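# Stand the table towel upright on the cubby top

## Task

Take the rolled towel lying on the table and set it upright on one end on the cubby's top surface, where it must keep standing on its own and stay rolled. The second towel must remain rolled and lying inside the cubby, and the cubby must not be moved.

## Robot and tools

Robot: two arms, left_arm and right_arm, each ending in a two-finger gripper whose fingers can fold. The scene frame has its origin at table height, halfway between the nominal arm bases. +z points up, +x points out over the table, and left_arm sits on the +y side. Image left and right do not match arm names. Measured bases: left_arm at (+0.021, +0.586, 0) m, right_arm at (-0.036, -0.708, 0) m, each turned slightly about z. The gripper's fingers point along its own +z and open and close along its own y. end_effector_position is the point between the closed pads; the fingertips lie about 33 mm past it for gaps up to 40 mm, and about 9 mm past it when fully open.

Row layout, shared by execute_actions and move: one flat list of 18 numbers covering both arms, each in [-1, 1]. The first nine are left_arm: dx, dy, dz, rx, ry, rz, gripper position, force_limit, speed. The last nine are the same for right_arm. Always send all 18, even when one arm stays still. dx, dy, dz, rx, ry, rz are offsets, not poses. They are measured along the scene axes from that arm's Hand target as it stood when the action or move began. 1.0 equals 0.6 m of translation or 180 degrees of rotation, and rx, ry, rz form one rotation vector applied about the Hand target's position. Sending the same offset again moves the arm further. Six zeros re-request the current Hand target, which also ends a push. Gripper position: +1 is open at 140 mm, about -0.8 is pads touching, and -1 closes until blocked. force_limit runs from -1 (about 14 N) to +1 (about 58 N) for a slow close. speed runs from -1 (about 30 mm/s) to +1 (about 250 mm/s), and faster closing grips harder. force_limit and speed both start at +1. To keep a gripper unchanged, repeat its last three numbers, because 0 is a real command.

execute_actions(actions, cameras): actions is a list of actions. Each action has up to 15 rows, one per 1/30 s step, and a short action holds its last row. Every row counts from the start pose of that action. An empty list returns the state and all camera images. cameras takes names or ["all"].

move(target, speed, blend, stop_force, zero, blocking, cameras): moves each gripper in a straight line to a target. target is either one 18-number row or a list of up to 15 rows, and every row is an offset from the same starting Hand targets. speed is in m/s, from 0.002 to 2, default 0.25. Rotation is capped at twice that value in rad/s. blend is the corner-rounding distance in m for a list of targets. stop_force is a single value from 10 to 80 N for both arms and ends an arm's path when resistance along its travel reaches it. Use it slowly with a small value. Do not rely on it for light loose objects or while the gripper is rotating. Leave it out when backing off a contact. zero (default true) resets the force baseline before the move. blocking=false returns early and cannot be combined with stop_force. Paths end after 10 s at most and do not avoid obstacles. Plan routes around an arm's own base. The result adds a move: line reporting done, off_target, moving, held or fault, plus any limits that applied (paced, held).

wait(seconds 0 to 10) lets time pass. stop brakes a running move. zoom_image(camera, region [x0,y0,x1,y1] in pixels, at most 504 by 504) enlarges part of the newest image from cam_high, cam_low, cam_roll_left, cam_roll_right, cam_left_wrist or cam_right_wrist. clear_fault(arm) releases an arm after a reported torque or force fault. finished_scene(scene) ends the scene and cannot be undone, so call it only once the towel is standing on its own.

Result lines: end_effector_position in m, end_effector_quat_wxyz, and velocities, all in the scene frame. Hand target is the last commanded pose, already clipped to within 70 mm and 16 degrees of the actual gripper. The gripper can rest short of it; send the difference as an offset. object_status codes: 0 moving, 1 blocked while opening, 2 blocked while closing (gripping), 3 reached the commanded position or pads met. After a close, confirm it reads 2. position_measured is in counts: 3 open, about 75 = 100 mm, 139 = 60 mm, 200 = 20 mm, 230 = pads touching. To grip harder, raise force_limit and nudge position from -1 to -0.98. The result also includes joint torques, external torque estimates, and Flange force in the gripper's own axes, which contains some error plus the weight of whatever is held. Wrist depth is a 7x7 grid of distances in mm in front of each wrist camera; - means no value. Joint velocities can read within noise. MOTOR HOT warns of overheating before an over-temperature stop.

Grip with the outer quarter of the pads, near the fingertips. Grips deeper toward the palm can fold the fingers and let a narrow item slip. Fingers pushed tip-first into a surface fold without much sign.

Avoid: dropping or releasing a moving towel, letting anything leave the table, hitting the cubby or table hard, and pressing past a firm contact. The arms are stiff, and 144 N of force or a joint torque at its load limit stops the arm. Keep the arms from touching each other and never grip the other arm's fingers. Avoid heavy twisting on the gripper. Smooth and quick motion is better.

Each tool is called after "Call:" by a JSON object that holds its "api" and its "payload", one argument or row to a line.

## Session

Call:
{"api": "execute_actions", "payload": {
  "actions": []
}}

Scene clock: 0.00 s.
left_arm: end_effector_position=(+0.4710, -0.4245, +0.1618) position_measured=3 object_status=3 end_effector_quat_wxyz=(-0.154, -0.065, +0.984, -0.058) | right_arm: end_effector_position=(+0.7188, -0.7639, +0.2637) position_measured=3 object_status=3 end_effector_quat_wxyz=(+0.156, +0.707, +0.106, +0.681)
Joint positions: left_arm=[-1.135 1.101 0.392 -0.331 1.664 3.466] | right_arm=[-0.124 0.234 2.385 -0.091 -1.027 1.241]
Joint velocities: within noise
Joint torques (N m): no reading
External joint torques (N m): no reading
Flange force (N): no reading
Wrist depth (mm): cam_left_wrist=[319 315 309 303 299 294 290 / 319 315 310 305 300 294 290 / 321 316 312 305 301 296 291 / 320 314 314 307 302 298 137 / 109 319 314 309 303 299 113 / 324 321 315 309 304 299 296 / 327 321 316 311 306 301 297] | cam_right_wrist=[- - - - 1438 1722 - / - - - - - - - / - - - 1894 - - - / - 139 - - - - 128 / - 1671 1943 2343 - - 116 / 1235 1394 1612 1790 2124 2444 - / 310 324 351 1448 1709 1863 2124]
Hand target: left_arm +0.4710, -0.4245, +0.1618; -0.154, -0.065, +0.984, -0.058 | right_arm +0.7188, -0.7639, +0.2637; +0.156, +0.707, +0.106, +0.681
Tool commands: left_gripper/position=+1.0 left_gripper/force_limit=+1.0 left_gripper/speed=+1.0 right_gripper/position=+1.0 right_gripper/force_limit=+1.0 right_gripper/speed=+1.0

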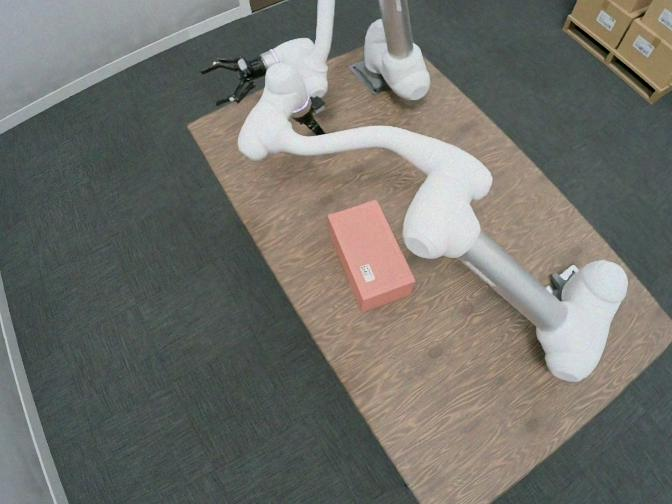

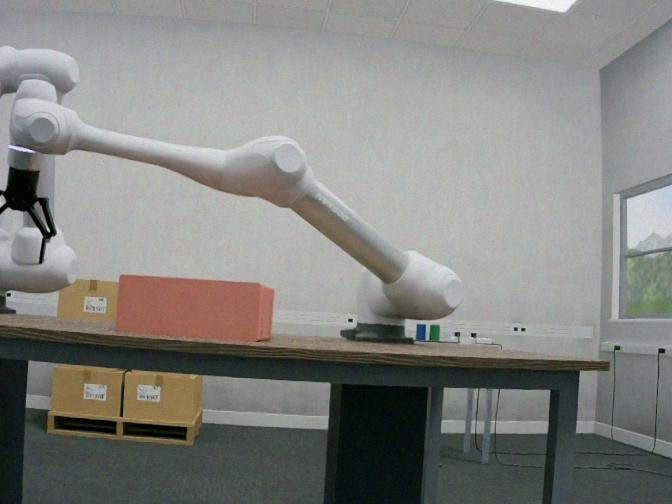

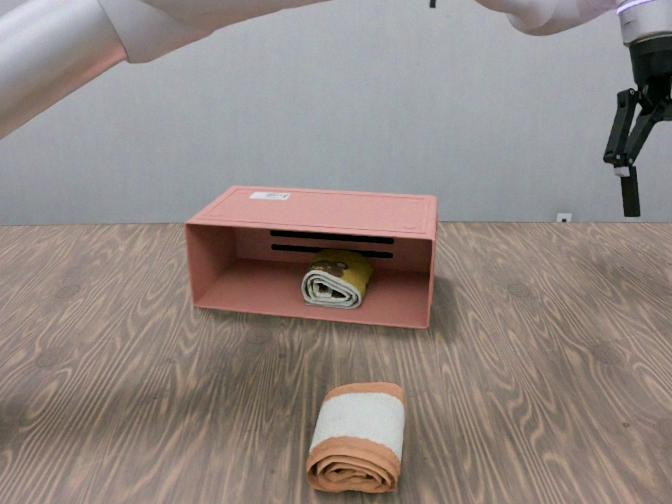

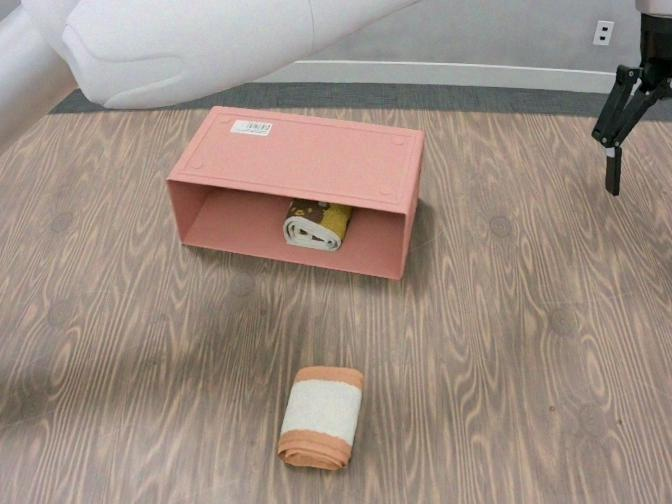

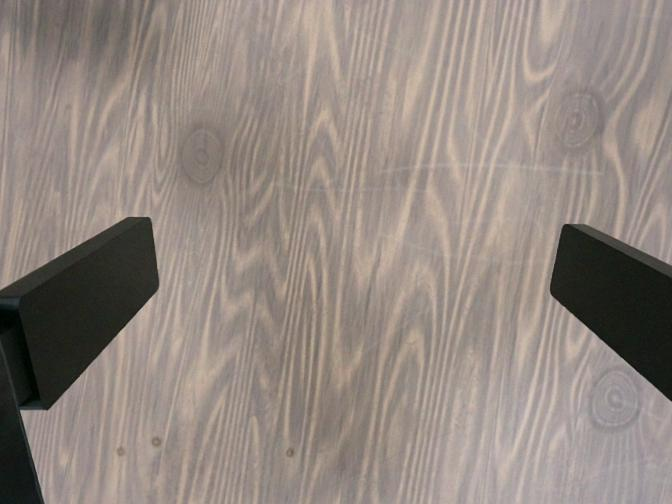

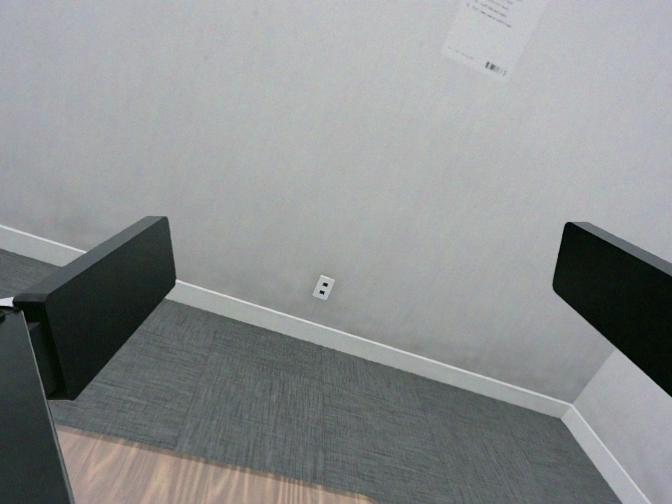

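Call:
{"api": "move", "payload": {
  "target": [
    [0,0,0.4,0.037,-0.099,-0.042,1,1,1,0,0,0,0,0,0,1,1,1],
    [-0.368,0.7075,0.567,0.037,-0.099,-0.042,1,1,1,0,0,0,0,0,0,1,1,1]
  ],
  "speed": 0.5,
  "blend": [0.1,0],
  "cameras": ["all"]
}}

Scene clock: 20.70 s.
left_arm: end_effector_position=(+0.2502, -0.0001, +0.5019) position_measured=3 object_status=3 end_effector_quat_wxyz=(+0.001, +0.001, +1.000, +0.000) | right_arm: end_effector_position=(+0.7188, -0.7639, +0.2637) position_measured=3 object_status=3 end_effector_quat_wxyz=(+0.156, +0.707, +0.106, +0.681)
Joint positions: left_arm=[-1.303 0.118 1.334 0.002 1.69 3.46] | right_arm=[-0.124 0.234 2.385 -0.091 -1.027 1.241]
Joint torques (N m): left_arm=[0.72 -58.79 -42.89 4.2 0.35 0] | right_arm=[0.63 -51.04 -24.13 2.73 -2.44 0.08]
External joint torques (N m): left_arm=[-0.8 4.42 0.82 0.08 -0.34 0] | right_arm=[-0.75 3.3 0.61 -0.44 -0.3 -0.06]
Flange force (N): left_arm=[-0.9 -5.7 1.4] | right_arm=[-8.2 -0.1 2.6]
Wrist depth (mm): cam_left_wrist=[582 582 580 584 586 590 593 / 609 612 612 602 618 621 620 / 643 649 652 652 654 652 658 / 671 153 688 690 699 678 137 / 109 733 733 - - 752 113 / 790 777 790 630 636 798 803 / 823 2053 2001 2018 2001 849 843] | cam_right_wrist=[- - - - - - - / - - - - 1567 - 1878 / - 2085 1635 - - - - / - 138 - - - - 129 / - 1647 1910 2104 1804 - 116 / 1249 1429 1578 1762 2124 2554 - / 309 326 1321 1466 1671 1959 -]
Hand target: left_arm +0.2502, +0.0000, +0.5020; +0.001, +0.001, +1.000, +0.000 | right_arm +0.7188, -0.7639, +0.2637; +0.156, +0.707, +0.106, +0.681
Off the commanded pose: left_arm 0.000 m, 0 deg | right_arm 0.000 m, 0 deg.
elbow stopped short (left arm): the move would have taken joint 3 (elbow) straighter than the controller allows.
move: done; limits=paced

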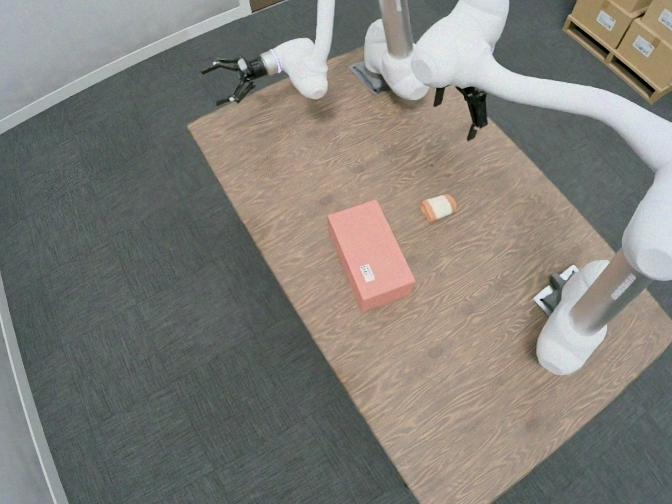

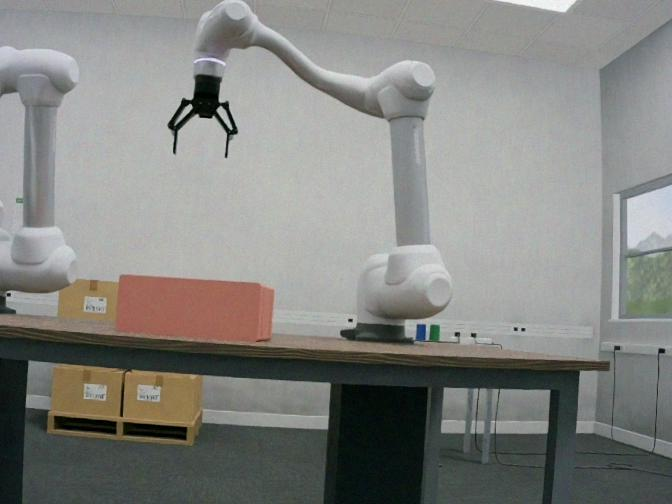

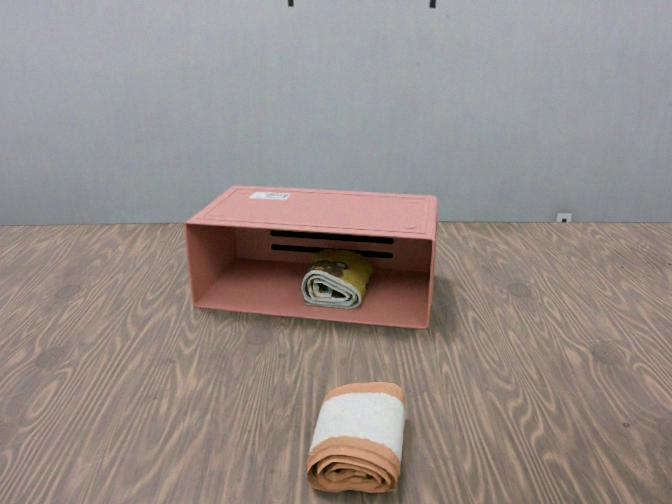

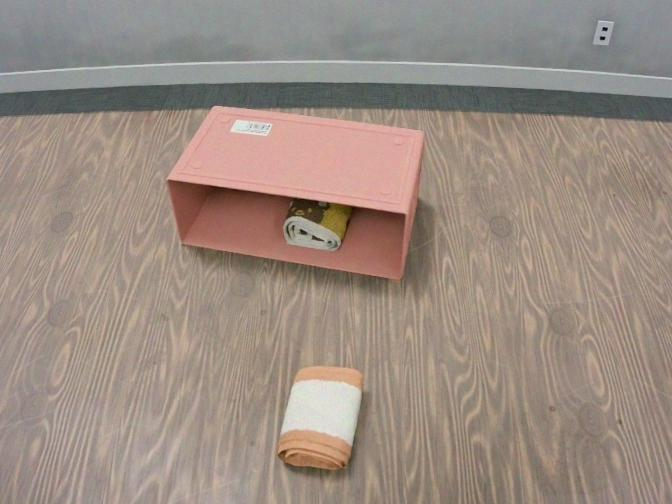

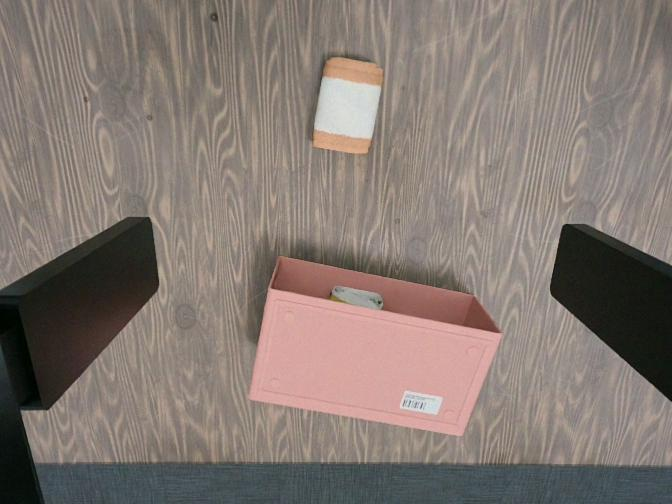

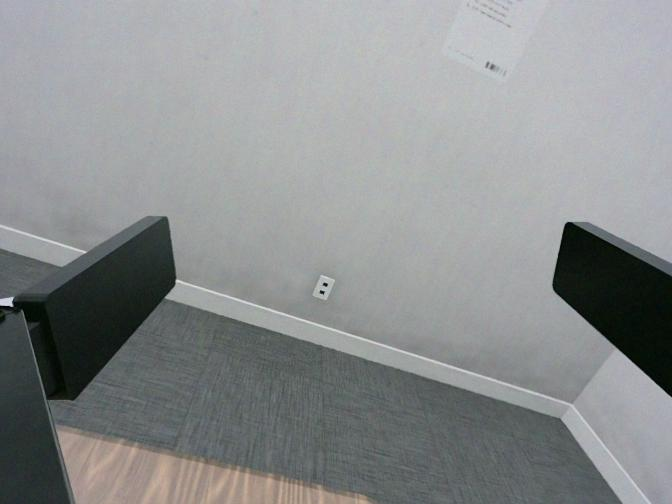

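Call:
{"api": "move", "payload": {
  "target": [
    [0.04,0,-0.1,0.0,0.0,0.48,1,1,1,0,0,0,0,0,0,1,1,1],
    [0.08,0,-0.452,0.1654,-0.0125,0.9384,1,1,1,0,0,0,0,0,0,1,1,1]
  ],
  "speed": 0.6,
  "blend": [0.1,0],
  "cameras": ["cam_left_wrist","cam_roll_left","cam_roll_right"]
}}

Scene clock: 53.97 s.
left_arm: end_effector_position=(+0.2982, +0.0000, +0.2308) position_measured=3 object_status=3 end_effector_quat_wxyz=(-0.013, +0.982, -0.074, -0.174) | right_arm: end_effector_position=(+0.7188, -0.7639, +0.2637) position_measured=3 object_status=3 end_effector_quat_wxyz=(+0.156, +0.707, +0.106, +0.681)
Joint positions: left_arm=[-1.093 0.319 1.614 -0.274 1.439 0.746] | right_arm=[-0.124 0.234 2.385 -0.091 -1.027 1.241]
Joint torques (N m): left_arm=[0.2 -74.67 -39.78 3.07 0.93 -0.09] | right_arm=[0.63 -51.15 -24.07 2.73 -2.43 0.09]
External joint torques (N m): left_arm=[-0.07 3.14 1.13 0.2 -0.33 0.09] | right_arm=[-0.73 3.56 0.58 -0.45 -0.29 -0.07]
Flange force (N): left_arm=[2.6 1.7 2.9] | right_arm=[-8.7 -0.3 2.9]
Wrist depth (mm): cam_left_wrist=[314 314 314 314 313 314 315 / 349 348 349 334 348 348 349 / 390 391 390 344 390 392 393 / 422 153 445 449 446 423 137 / 109 519 518 520 521 521 112 / 643 621 620 621 616 621 621 / 2811 2845 2915 2989 2879 2811 2811] | cam_right_wrist=[- - - - 1515 1601 - / - - - - - - - / - 1735 1762 - 2085 - - / - 139 1848 1878 1684 - 128 / - 1684 1910 2104 - - 116 / - 1403 1578 1776 2124 2124 - / 310 326 1321 1457 1647 - 2011]
Hand target: left_arm +0.2982, +0.0000, +0.2308; -0.013, +0.982, -0.074, -0.174 | right_arm +0.7188, -0.7639, +0.2637; +0.156, +0.707, +0.106, +0.681
Off the commanded pose: left_arm 0.000 m, 0 deg | right_arm 0.000 m, 0 deg.
move: done
Images, in order (width x height): cam_roll_left 672x504, cam_roll_right 672x504, cam_left_wrist 672x504.

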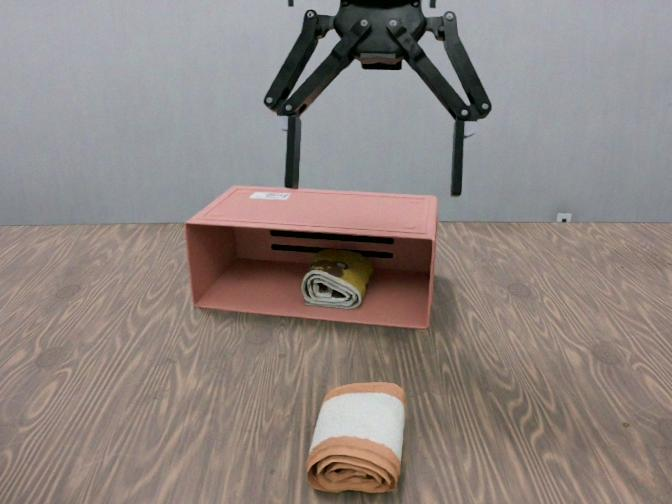

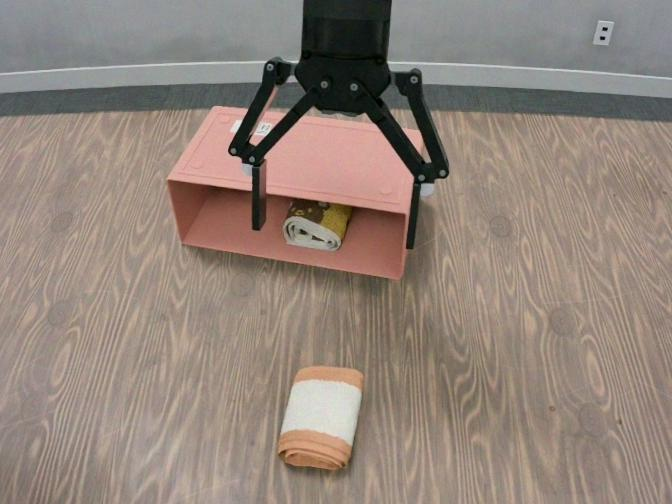

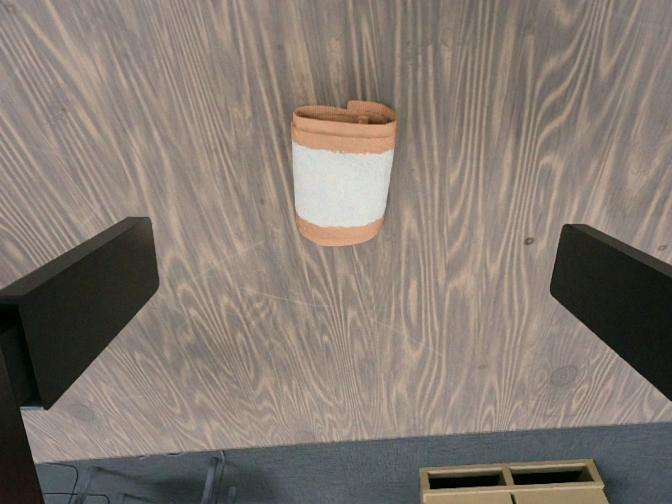

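Call:
{"api": "move", "payload": {
  "target": [-0.1170,0.0178,-0.3147,0,0,0,0.42,-1,0,0,0,0,0,0,0,1,1,1],
  "speed": 0.25,
  "cameras": ["cam_left_wrist","cam_roll_left","cam_roll_right"]
}}

Scene clock: 66.33 s.
left_arm: end_effector_position=(+0.2280, +0.0106, +0.0421) position_measured=76 object_status=3 end_effector_quat_wxyz=(-0.013, +0.982, -0.074, -0.174) | right_arm: end_effector_position=(+0.7188, -0.7639, +0.2637) position_measured=3 object_status=3 end_effector_quat_wxyz=(+0.156, +0.707, +0.106, +0.681)
Joint positions: left_arm=[-1.175 0.414 1.87 -0.329 1.083 0.784] | right_arm=[-0.124 0.234 2.385 -0.091 -1.027 1.241]
Joint torques (N m): left_arm=[0.72 -76.06 -31.89 2.49 0.88 -0.11] | right_arm=[0.39 -51.13 -24.09 2.73 -2.46 0.06]
External joint torques (N m): left_arm=[-0.71 3.44 1.24 0.06 -0.25 0.11] | right_arm=[-0.39 3.43 0.6 -0.46 -0.27 -0.04]
Flange force (N): left_arm=[1.9 1.9 4.6] | right_arm=[-8.1 -0.9 2.8]
Wrist depth (mm): cam_left_wrist=[140 137 137 137 137 138 138 / 152 152 150 149 148 153 153 / 170 171 144 126 124 171 172 / 194 123 149 142 142 150 195 / - 89 226 151 183 129 99 / - 270 270 280 270 270 74 / - 333 335 334 334 335 -] | cam_right_wrist=[- - - 1601 1578 1635 - / - - - - - 1762 - / - - - - - - 1994 / - 138 - - - - 128 / - 1623 1994 2185 - - 116 / 1270 1412 1578 1762 2104 2228 - / 310 325 1329 1457 1635 1848 -]
Hand target: left_arm +0.2280, +0.0107, +0.0420; -0.013, +0.982, -0.074, -0.174 | right_arm +0.7188, -0.7639, +0.2637; +0.156, +0.707, +0.106, +0.681
Off the commanded pose: left_arm 0.000 m, 0 deg | right_arm 0.000 m, 0 deg.
move: done
Images, in order (width x height): cam_roll_left 672x504, cam_roll_right 672x504, cam_left_wrist 672x504.

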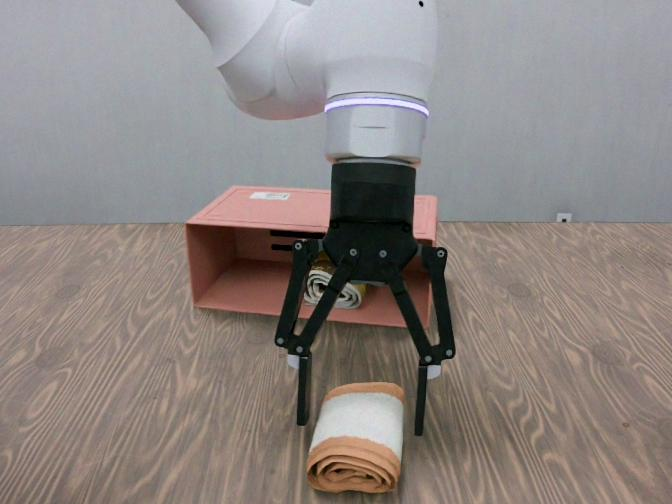

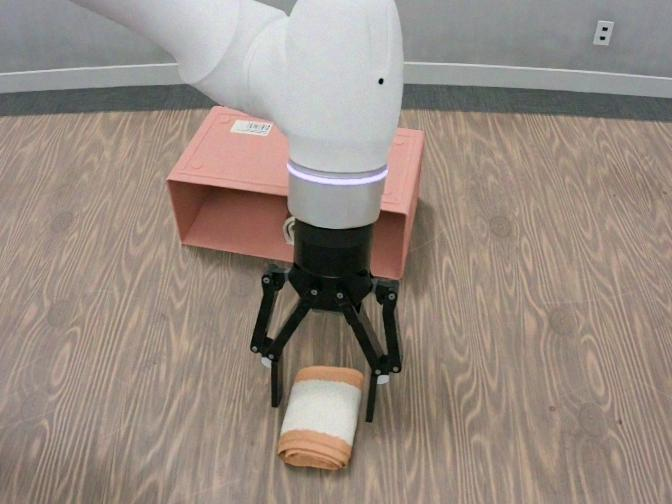

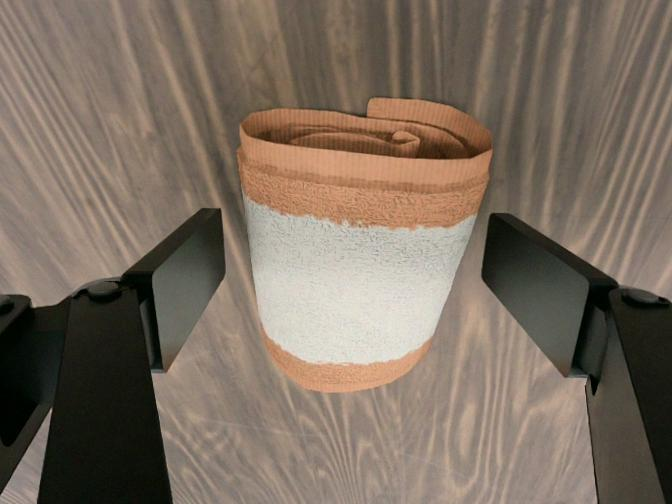

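Call:
{"api": "move", "payload": {
  "target": [
    [-0.0008,-0.0058,-0.005,0,0,0,0.42,-1,0,0,0,0,0,0,0,1,1,1],
    [-0.0008,-0.0058,-0.005,0,0,0,-1,-1,-1,0,0,0,0,0,0,1,1,1]
  ],
  "speed": 0.1,
  "cameras": ["cam_left_wrist","cam_roll_left","cam_roll_right"]
}}

Scene clock: 78.70 s.
left_arm: end_effector_position=(+0.2275, +0.0072, +0.0390) position_measured=166 object_status=0 end_effector_quat_wxyz=(-0.013, +0.982, -0.074, -0.174) | right_arm: end_effector_position=(+0.7188, -0.7639, +0.2637) position_measured=3 object_status=3 end_effector_quat_wxyz=(+0.156, +0.707, +0.106, +0.681)
Joint positions: left_arm=[-1.178 0.421 1.866 -0.33 1.079 0.783] | right_arm=[-0.124 0.234 2.385 -0.091 -1.027 1.241]
Joint torques (N m): left_arm=[0.62 -72.32 -28.27 2.95 0.48 -0.06] | right_arm=[0.48 -51.18 -24.23 2.77 -2.42 0.05]
External joint torques (N m): left_arm=[-0.76 -0.8 -2.2 -0.43 0.17 0.06] | right_arm=[-0.52 3.68 0.77 -0.5 -0.31 -0.03]
Flange force (N): left_arm=[0.3 3.5 -2.6] | right_arm=[-8.9 -0.7 2.8]
Wrist depth (mm): cam_left_wrist=[135 135 135 135 135 135 135 / 149 149 149 148 147 150 149 / 167 167 167 119 139 168 168 / 190 191 180 120 128 191 191 / - 85 86 143 141 93 84 / - - 67 174 264 - - / - - - 328 - - -] | cam_right_wrist=[- 1466 1818 - - 1818 - / - - - - - - 1696 / - - 1790 - 2066 - 1735 / - 140 - - - - 129 / - - 1910 2296 2165 - 116 / 1249 1403 1612 1833 2165 2392 - / 310 325 1306 1448 1466 1878 2085]
Hand target: left_arm +0.2275, +0.0072, +0.0390; -0.013, +0.982, -0.074, -0.174 | right_arm +0.7188, -0.7639, +0.2637; +0.156, +0.707, +0.106, +0.681
Off the commanded pose: left_arm 0.000 m, 0 deg | right_arm 0.000 m, 0 deg.
move: done
Images, in order (width x height): cam_roll_left 672x504, cam_roll_right 672x504, cam_left_wrist 672x504.

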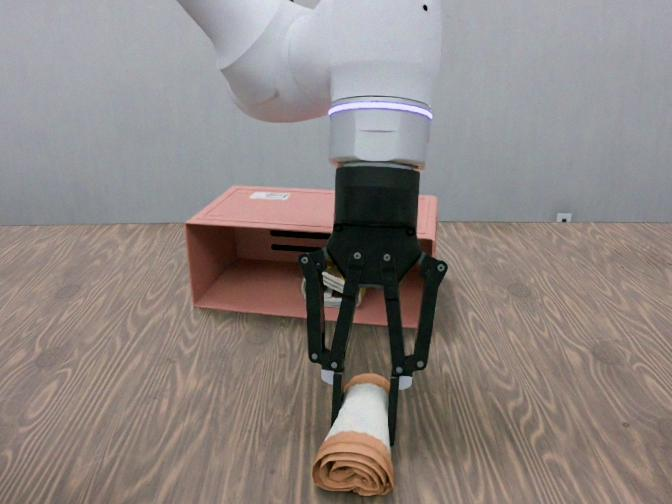

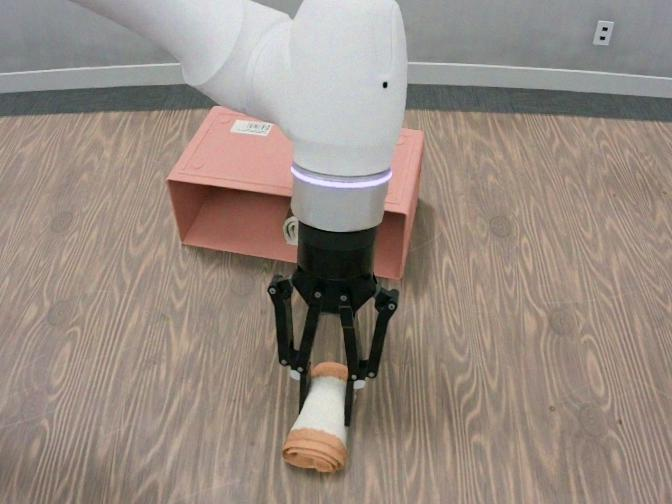

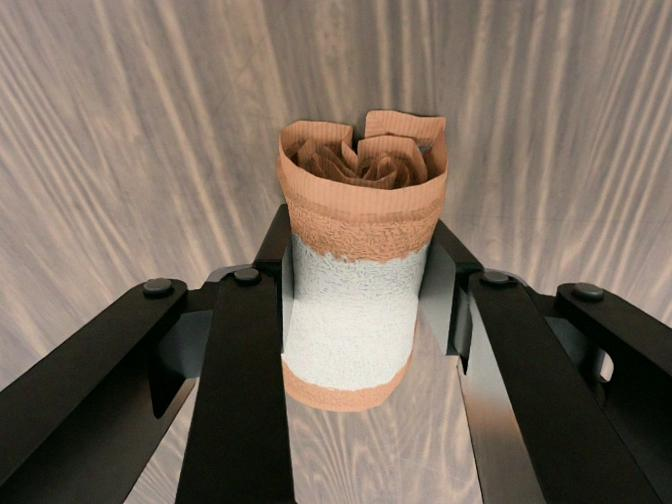

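Call:
{"api": "move", "payload": {
  "target": [0,0,0.1,0,0,0,-1,-1,-1,0,0,0,0,0,0,1,1,1],
  "speed": 0.12,
  "cameras": ["cam_left_wrist","cam_roll_left","cam_roll_right"]
}}

Scene clock: 81.73 s.
left_arm: end_effector_position=(+0.2275, +0.0072, +0.0990) position_measured=166 object_status=2 end_effector_quat_wxyz=(-0.013, +0.982, -0.074, -0.174) | right_arm: end_effector_position=(+0.7188, -0.7639, +0.2637) position_measured=3 object_status=3 end_effector_quat_wxyz=(+0.156, +0.707, +0.106, +0.681)
Joint positions: left_arm=[-1.178 0.359 1.825 -0.314 1.177 0.746] | right_arm=[-0.124 0.234 2.385 -0.091 -1.027 1.241]
Joint torques (N m): left_arm=[0.82 -73.37 -33.94 2.57 0.91 -0.05] | right_arm=[0.66 -50.72 -24.02 2.72 -2.51 0.07]
External joint torques (N m): left_arm=[-0.75 3.05 0.59 0.19 -0.29 0.05] | right_arm=[-0.63 2.91 0.52 -0.45 -0.22 -0.06]
Flange force (N): left_arm=[2.1 2.8 3.3] | right_arm=[-7.2 0.0 2.3]
Wrist depth (mm): cam_left_wrist=[190 191 190 190 190 191 191 / 211 210 211 206 206 211 212 / 236 236 236 124 151 237 238 / 269 269 255 120 126 271 271 / - 85 94 143 141 94 83 / - - 67 175 - - - / - - - 467 - - -] | cam_right_wrist=[1709 1476 - - 1762 1647 - / - - - - - - - / - - - - - - - / - - - 1926 - - 128 / - 1696 1926 1848 - - 116 / - 1429 1623 1910 2048 2498 - / 311 324 1299 1457 1659 1878 2011]
Hand target: left_arm +0.2275, +0.0072, +0.0990; -0.013, +0.982, -0.074, -0.174 | right_arm +0.7188, -0.7639, +0.2637; +0.156, +0.707, +0.106, +0.681
Off the commanded pose: left_arm 0.000 m, 0 deg | right_arm 0.000 m, 0 deg.
move: done
Images, in order (width x height): cam_roll_left 672x504, cam_roll_right 672x504, cam_left_wrist 672x504.

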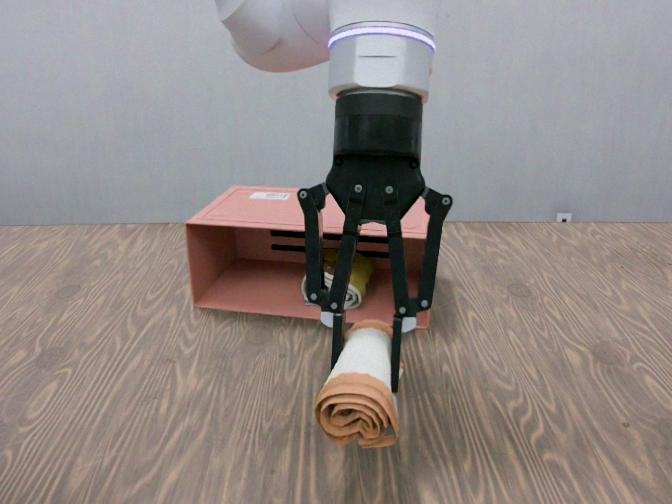

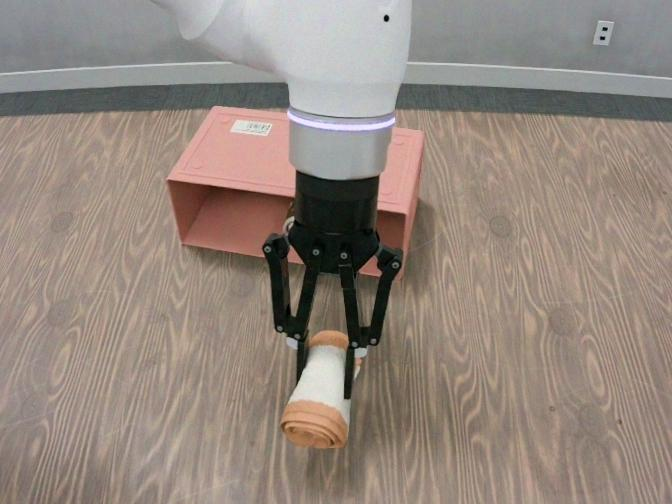

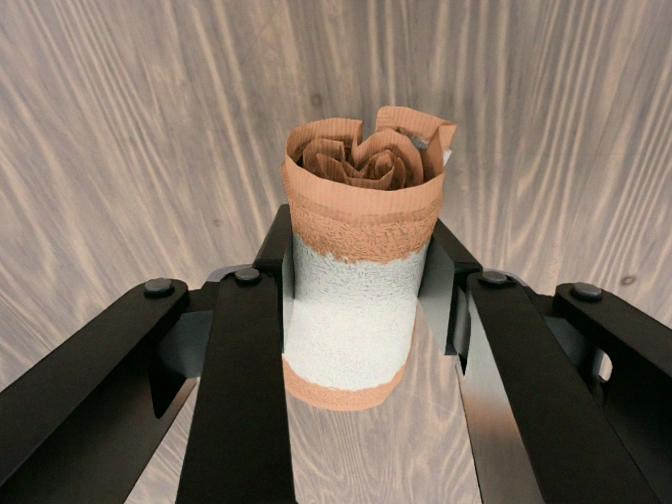

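Call:
{"api": "move", "payload": {
  "target": [
    [-0.01,0,0.3,-0.0748,-0.4944,0,-1,-1,-1,0,0,0,0,0,0,1,1,1],
    [0.546,0.0597,0.27,-0.0748,-0.4944,0,-1,-1,-1,0,0,0,0,0,0,1,1,1]
  ],
  "speed": [0.3,0.25],
  "blend": [0.06,0],
  "cameras": ["all"]
}}

Scene clock: 94.47 s.
left_arm: end_effector_position=(+0.5550, +0.0430, +0.2610) position_measured=166 object_status=2 end_effector_quat_wxyz=(+0.043, +0.817, -0.062, +0.571) | right_arm: end_effector_position=(+0.7188, -0.7639, +0.2637) position_measured=3 object_status=3 end_effector_quat_wxyz=(+0.156, +0.707, +0.106, +0.681)
Joint positions: left_arm=[-1.256 0.221 2.103 1.65 0.962 -0.683] | right_arm=[-0.124 0.234 2.385 -0.091 -1.027 1.241]
Joint torques (N m): left_arm=[0.59 -60.83 -36.25 1.24 1.92 -0.1] | right_arm=[0.43 -50.84 -24.07 2.69 -2.46 0.08]
External joint torques (N m): left_arm=[-0.56 2.7 1.09 0.18 -0.25 0.1] | right_arm=[-0.44 3.22 0.58 -0.41 -0.27 -0.06]
Flange force (N): left_arm=[-3.8 1.7 2.0] | right_arm=[-7.7 -0.7 2.6]
Wrist depth (mm): cam_left_wrist=[1830 - 1802 - - 1935 - / 1640 1920 2001 - - - - / 2512 2361 2249 119 137 2512 2459 / 1968 1968 125 121 126 577 580 / - 85 86 143 141 94 83 / - - 67 243 252 - - / - - - 227 228 - -] | cam_right_wrist=[- 1353 1386 - 1525 1722 - / 1623 - - - - - 1833 / 1833 - - 1894 1804 1863 2104 / - 139 - - - - 129 / - 1722 1894 2048 - - 116 / 1256 1386 1589 1833 2104 2392 - / 309 327 1314 1485 1647 1878 -]
Hand target: left_arm +0.5551, +0.0430, +0.2610; +0.043, +0.817, -0.062, +0.571 | right_arm +0.7188, -0.7639, +0.2637; +0.156, +0.707, +0.106, +0.681
Off the commanded pose: left_arm 0.000 m, 0 deg | right_arm 0.000 m, 0 deg.
move: done

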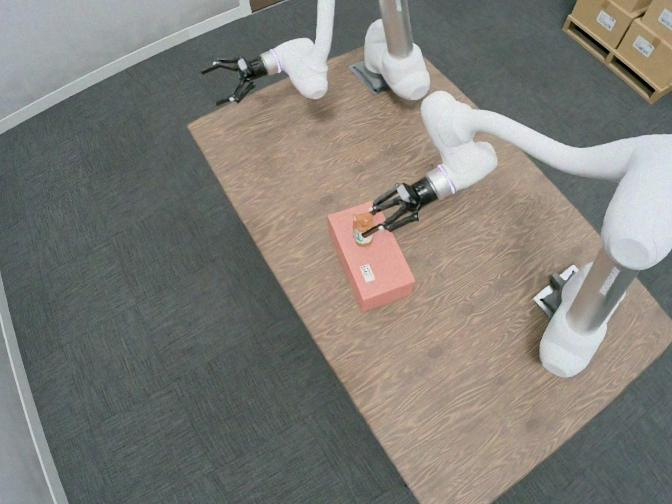

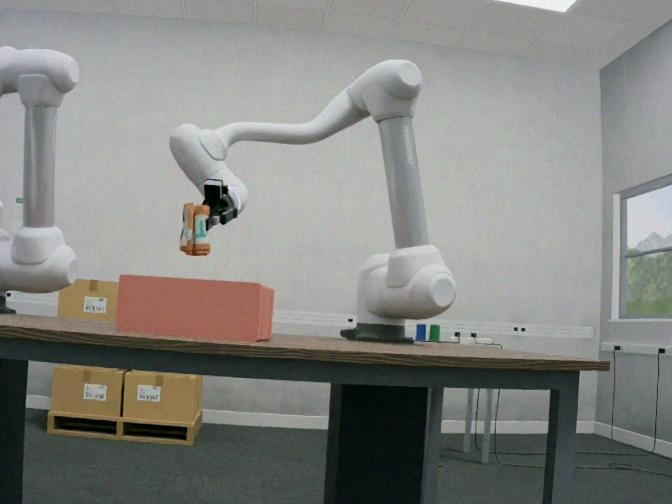

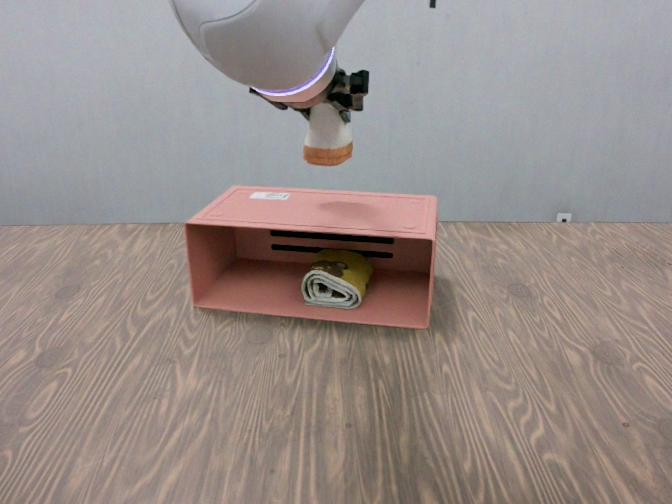

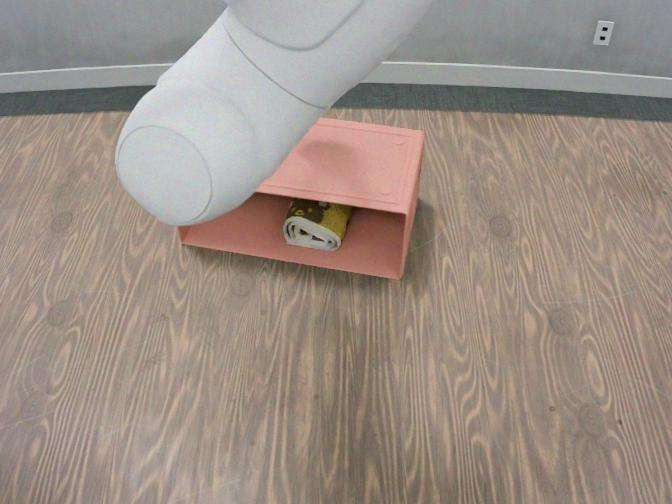

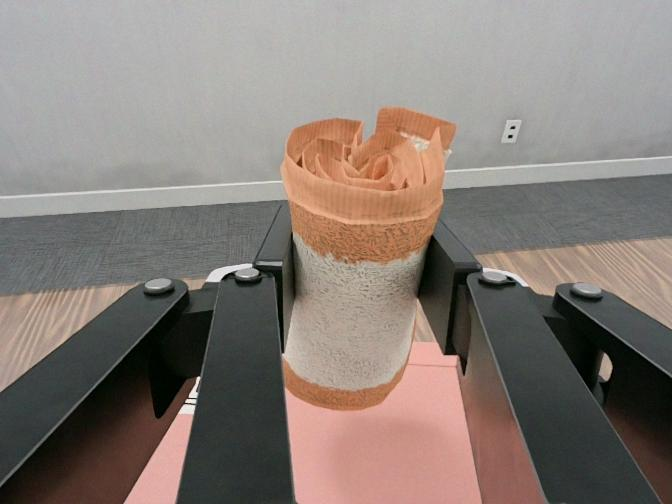

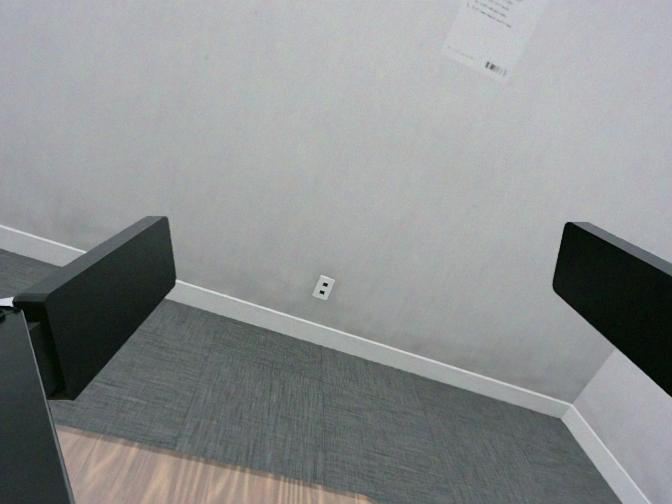

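Call:
{"api": "zoom_image", "payload": {
  "camera": "cam_roll_left",
  "region": [180, 60, 450, 260]
}}

Call:
{"api": "zoom_image", "payload": {
  "camera": "cam_low",
  "region": [100, 160, 300, 350]
}}

Call:
{"api": "zoom_image", "payload": {
  "camera": "cam_high",
  "region": [300, 170, 460, 320]
}}

Scaled by 1.867.

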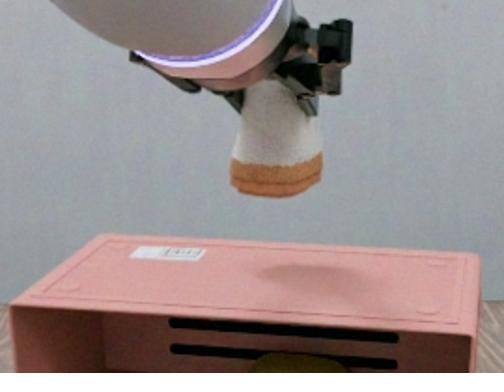

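Scaled by 2.520.

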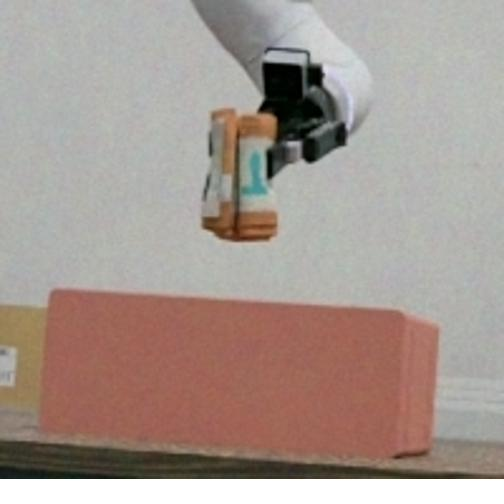

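Scaled by 3.150.

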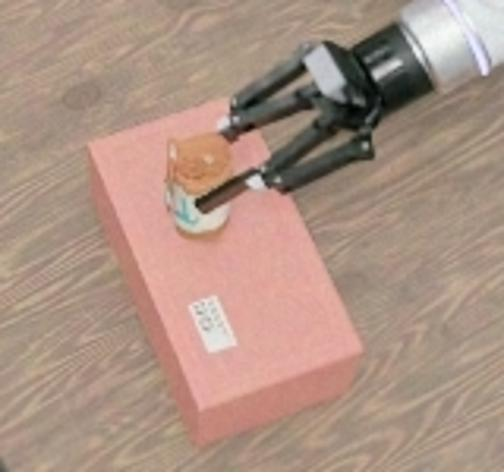

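Call:
{"api": "move", "payload": {
  "target": [0.005,0,-0.07,0,0,0,-1,-1,-1,0,0,0,0,0,0,1,1,1],
  "speed": 0.15,
  "cameras": ["cam_low","cam_roll_left","cam_left_wrist"]
}}

Call:
{"api": "zoom_image", "payload": {
  "camera": "cam_low",
  "region": [100, 180, 300, 350]
}}

Call:
{"api": "zoom_image", "payload": {
  "camera": "cam_roll_left",
  "region": [180, 100, 450, 260]
}}

Scene clock: 105.10 s.
left_arm: end_effector_position=(+0.5581, +0.0430, +0.2191) position_measured=166 object_status=2 end_effector_quat_wxyz=(+0.043, +0.817, -0.062, +0.571) | right_arm: end_effector_position=(+0.7188, -0.7639, +0.2637) position_measured=3 object_status=3 end_effector_quat_wxyz=(+0.156, +0.707, +0.106, +0.681)
Joint positions: left_arm=[-1.251 0.279 2.129 1.712 0.968 -0.786] | right_arm=[-0.124 0.234 2.385 -0.091 -1.027 1.241]
Joint torques (N m): left_arm=[1.31 -65.36 -33.7 1.05 2.19 -0.05] | right_arm=[0.52 -50.94 -24.09 2.71 -2.44 0.08]
External joint torques (N m): left_arm=[-1.35 3.57 0.75 0.08 -0.32 0.05] | right_arm=[-0.47 3.21 0.61 -0.44 -0.29 -0.07]
Flange force (N): left_arm=[-5.1 3.6 1.9] | right_arm=[-7.8 -0.6 2.5]
Wrist depth (mm): cam_left_wrist=[1675 1711 - - 2146 2089 - / 1651 2108 - - - - 2270 / 2127 2249 2249 123 151 2338 2512 / 1874 1904 125 120 126 510 510 / - 85 86 143 141 94 83 / - - 67 175 206 - - / - - - 185 - - -] | cam_right_wrist=[- - 1495 - 1589 1601 - / - - - - - - - / - - - 1818 - - - / - 137 - - - - 136 / - 1722 2124 1976 - - 116 / 1277 1420 1589 1848 2144 2207 - / 308 325 1306 1485 1659 1818 -]
Hand target: left_arm +0.5581, +0.0430, +0.2190; +0.043, +0.817, -0.062, +0.571 | right_arm +0.7188, -0.7639, +0.2637; +0.156, +0.707, +0.106, +0.681
Off the commanded pose: left_arm 0.000 m, 0 deg | right_arm 0.000 m, 0 deg.
move: done
Images, in order (width x height): cam_low 672x504, cam_roll_left 672x504, cam_left_wrist 672x504.

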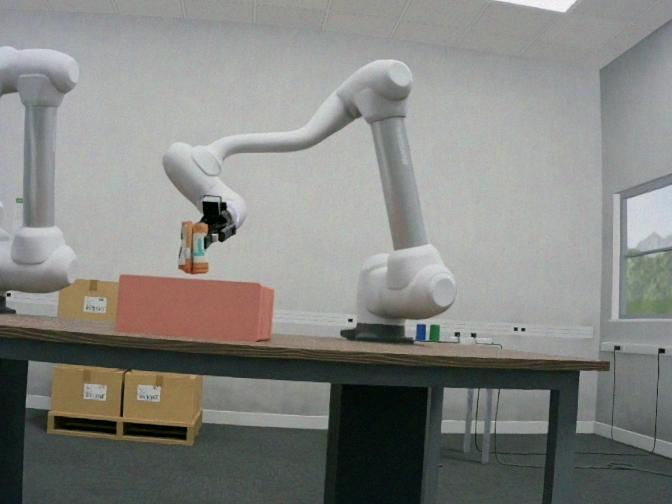

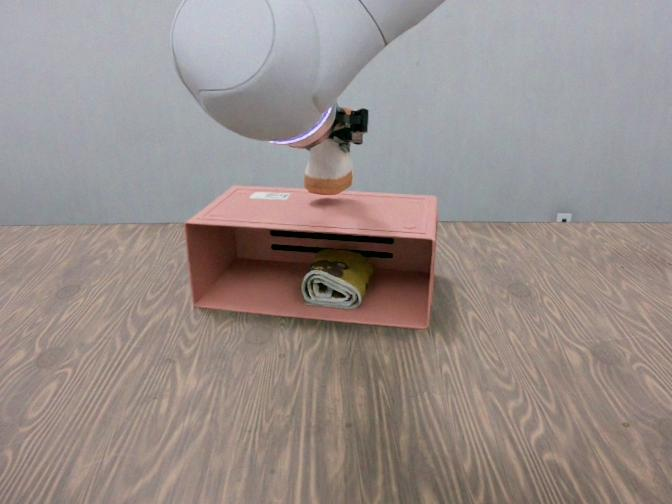

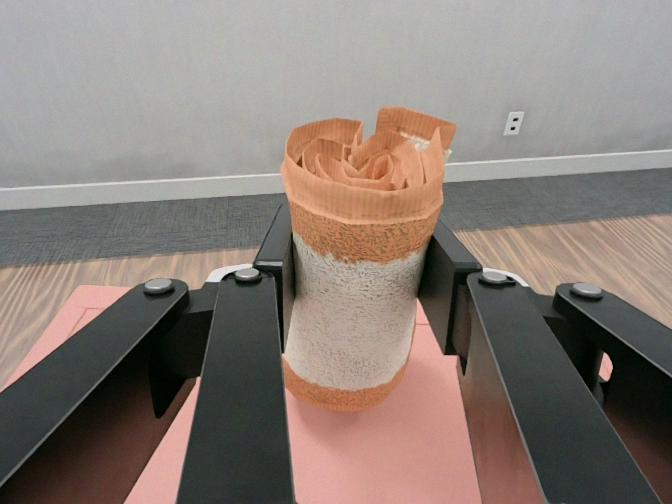

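Scaled by 2.520.

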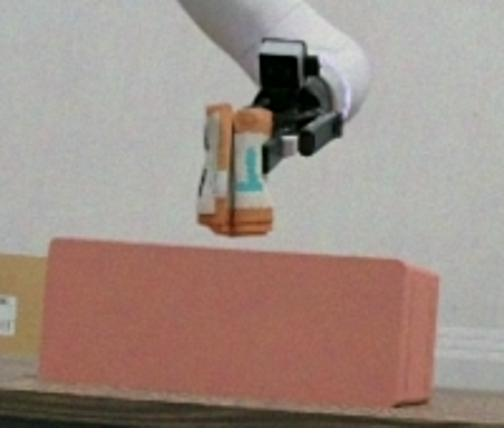

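Scaled by 1.867.

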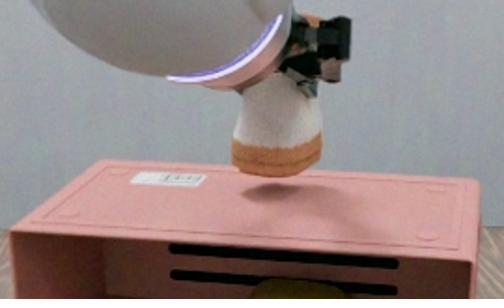

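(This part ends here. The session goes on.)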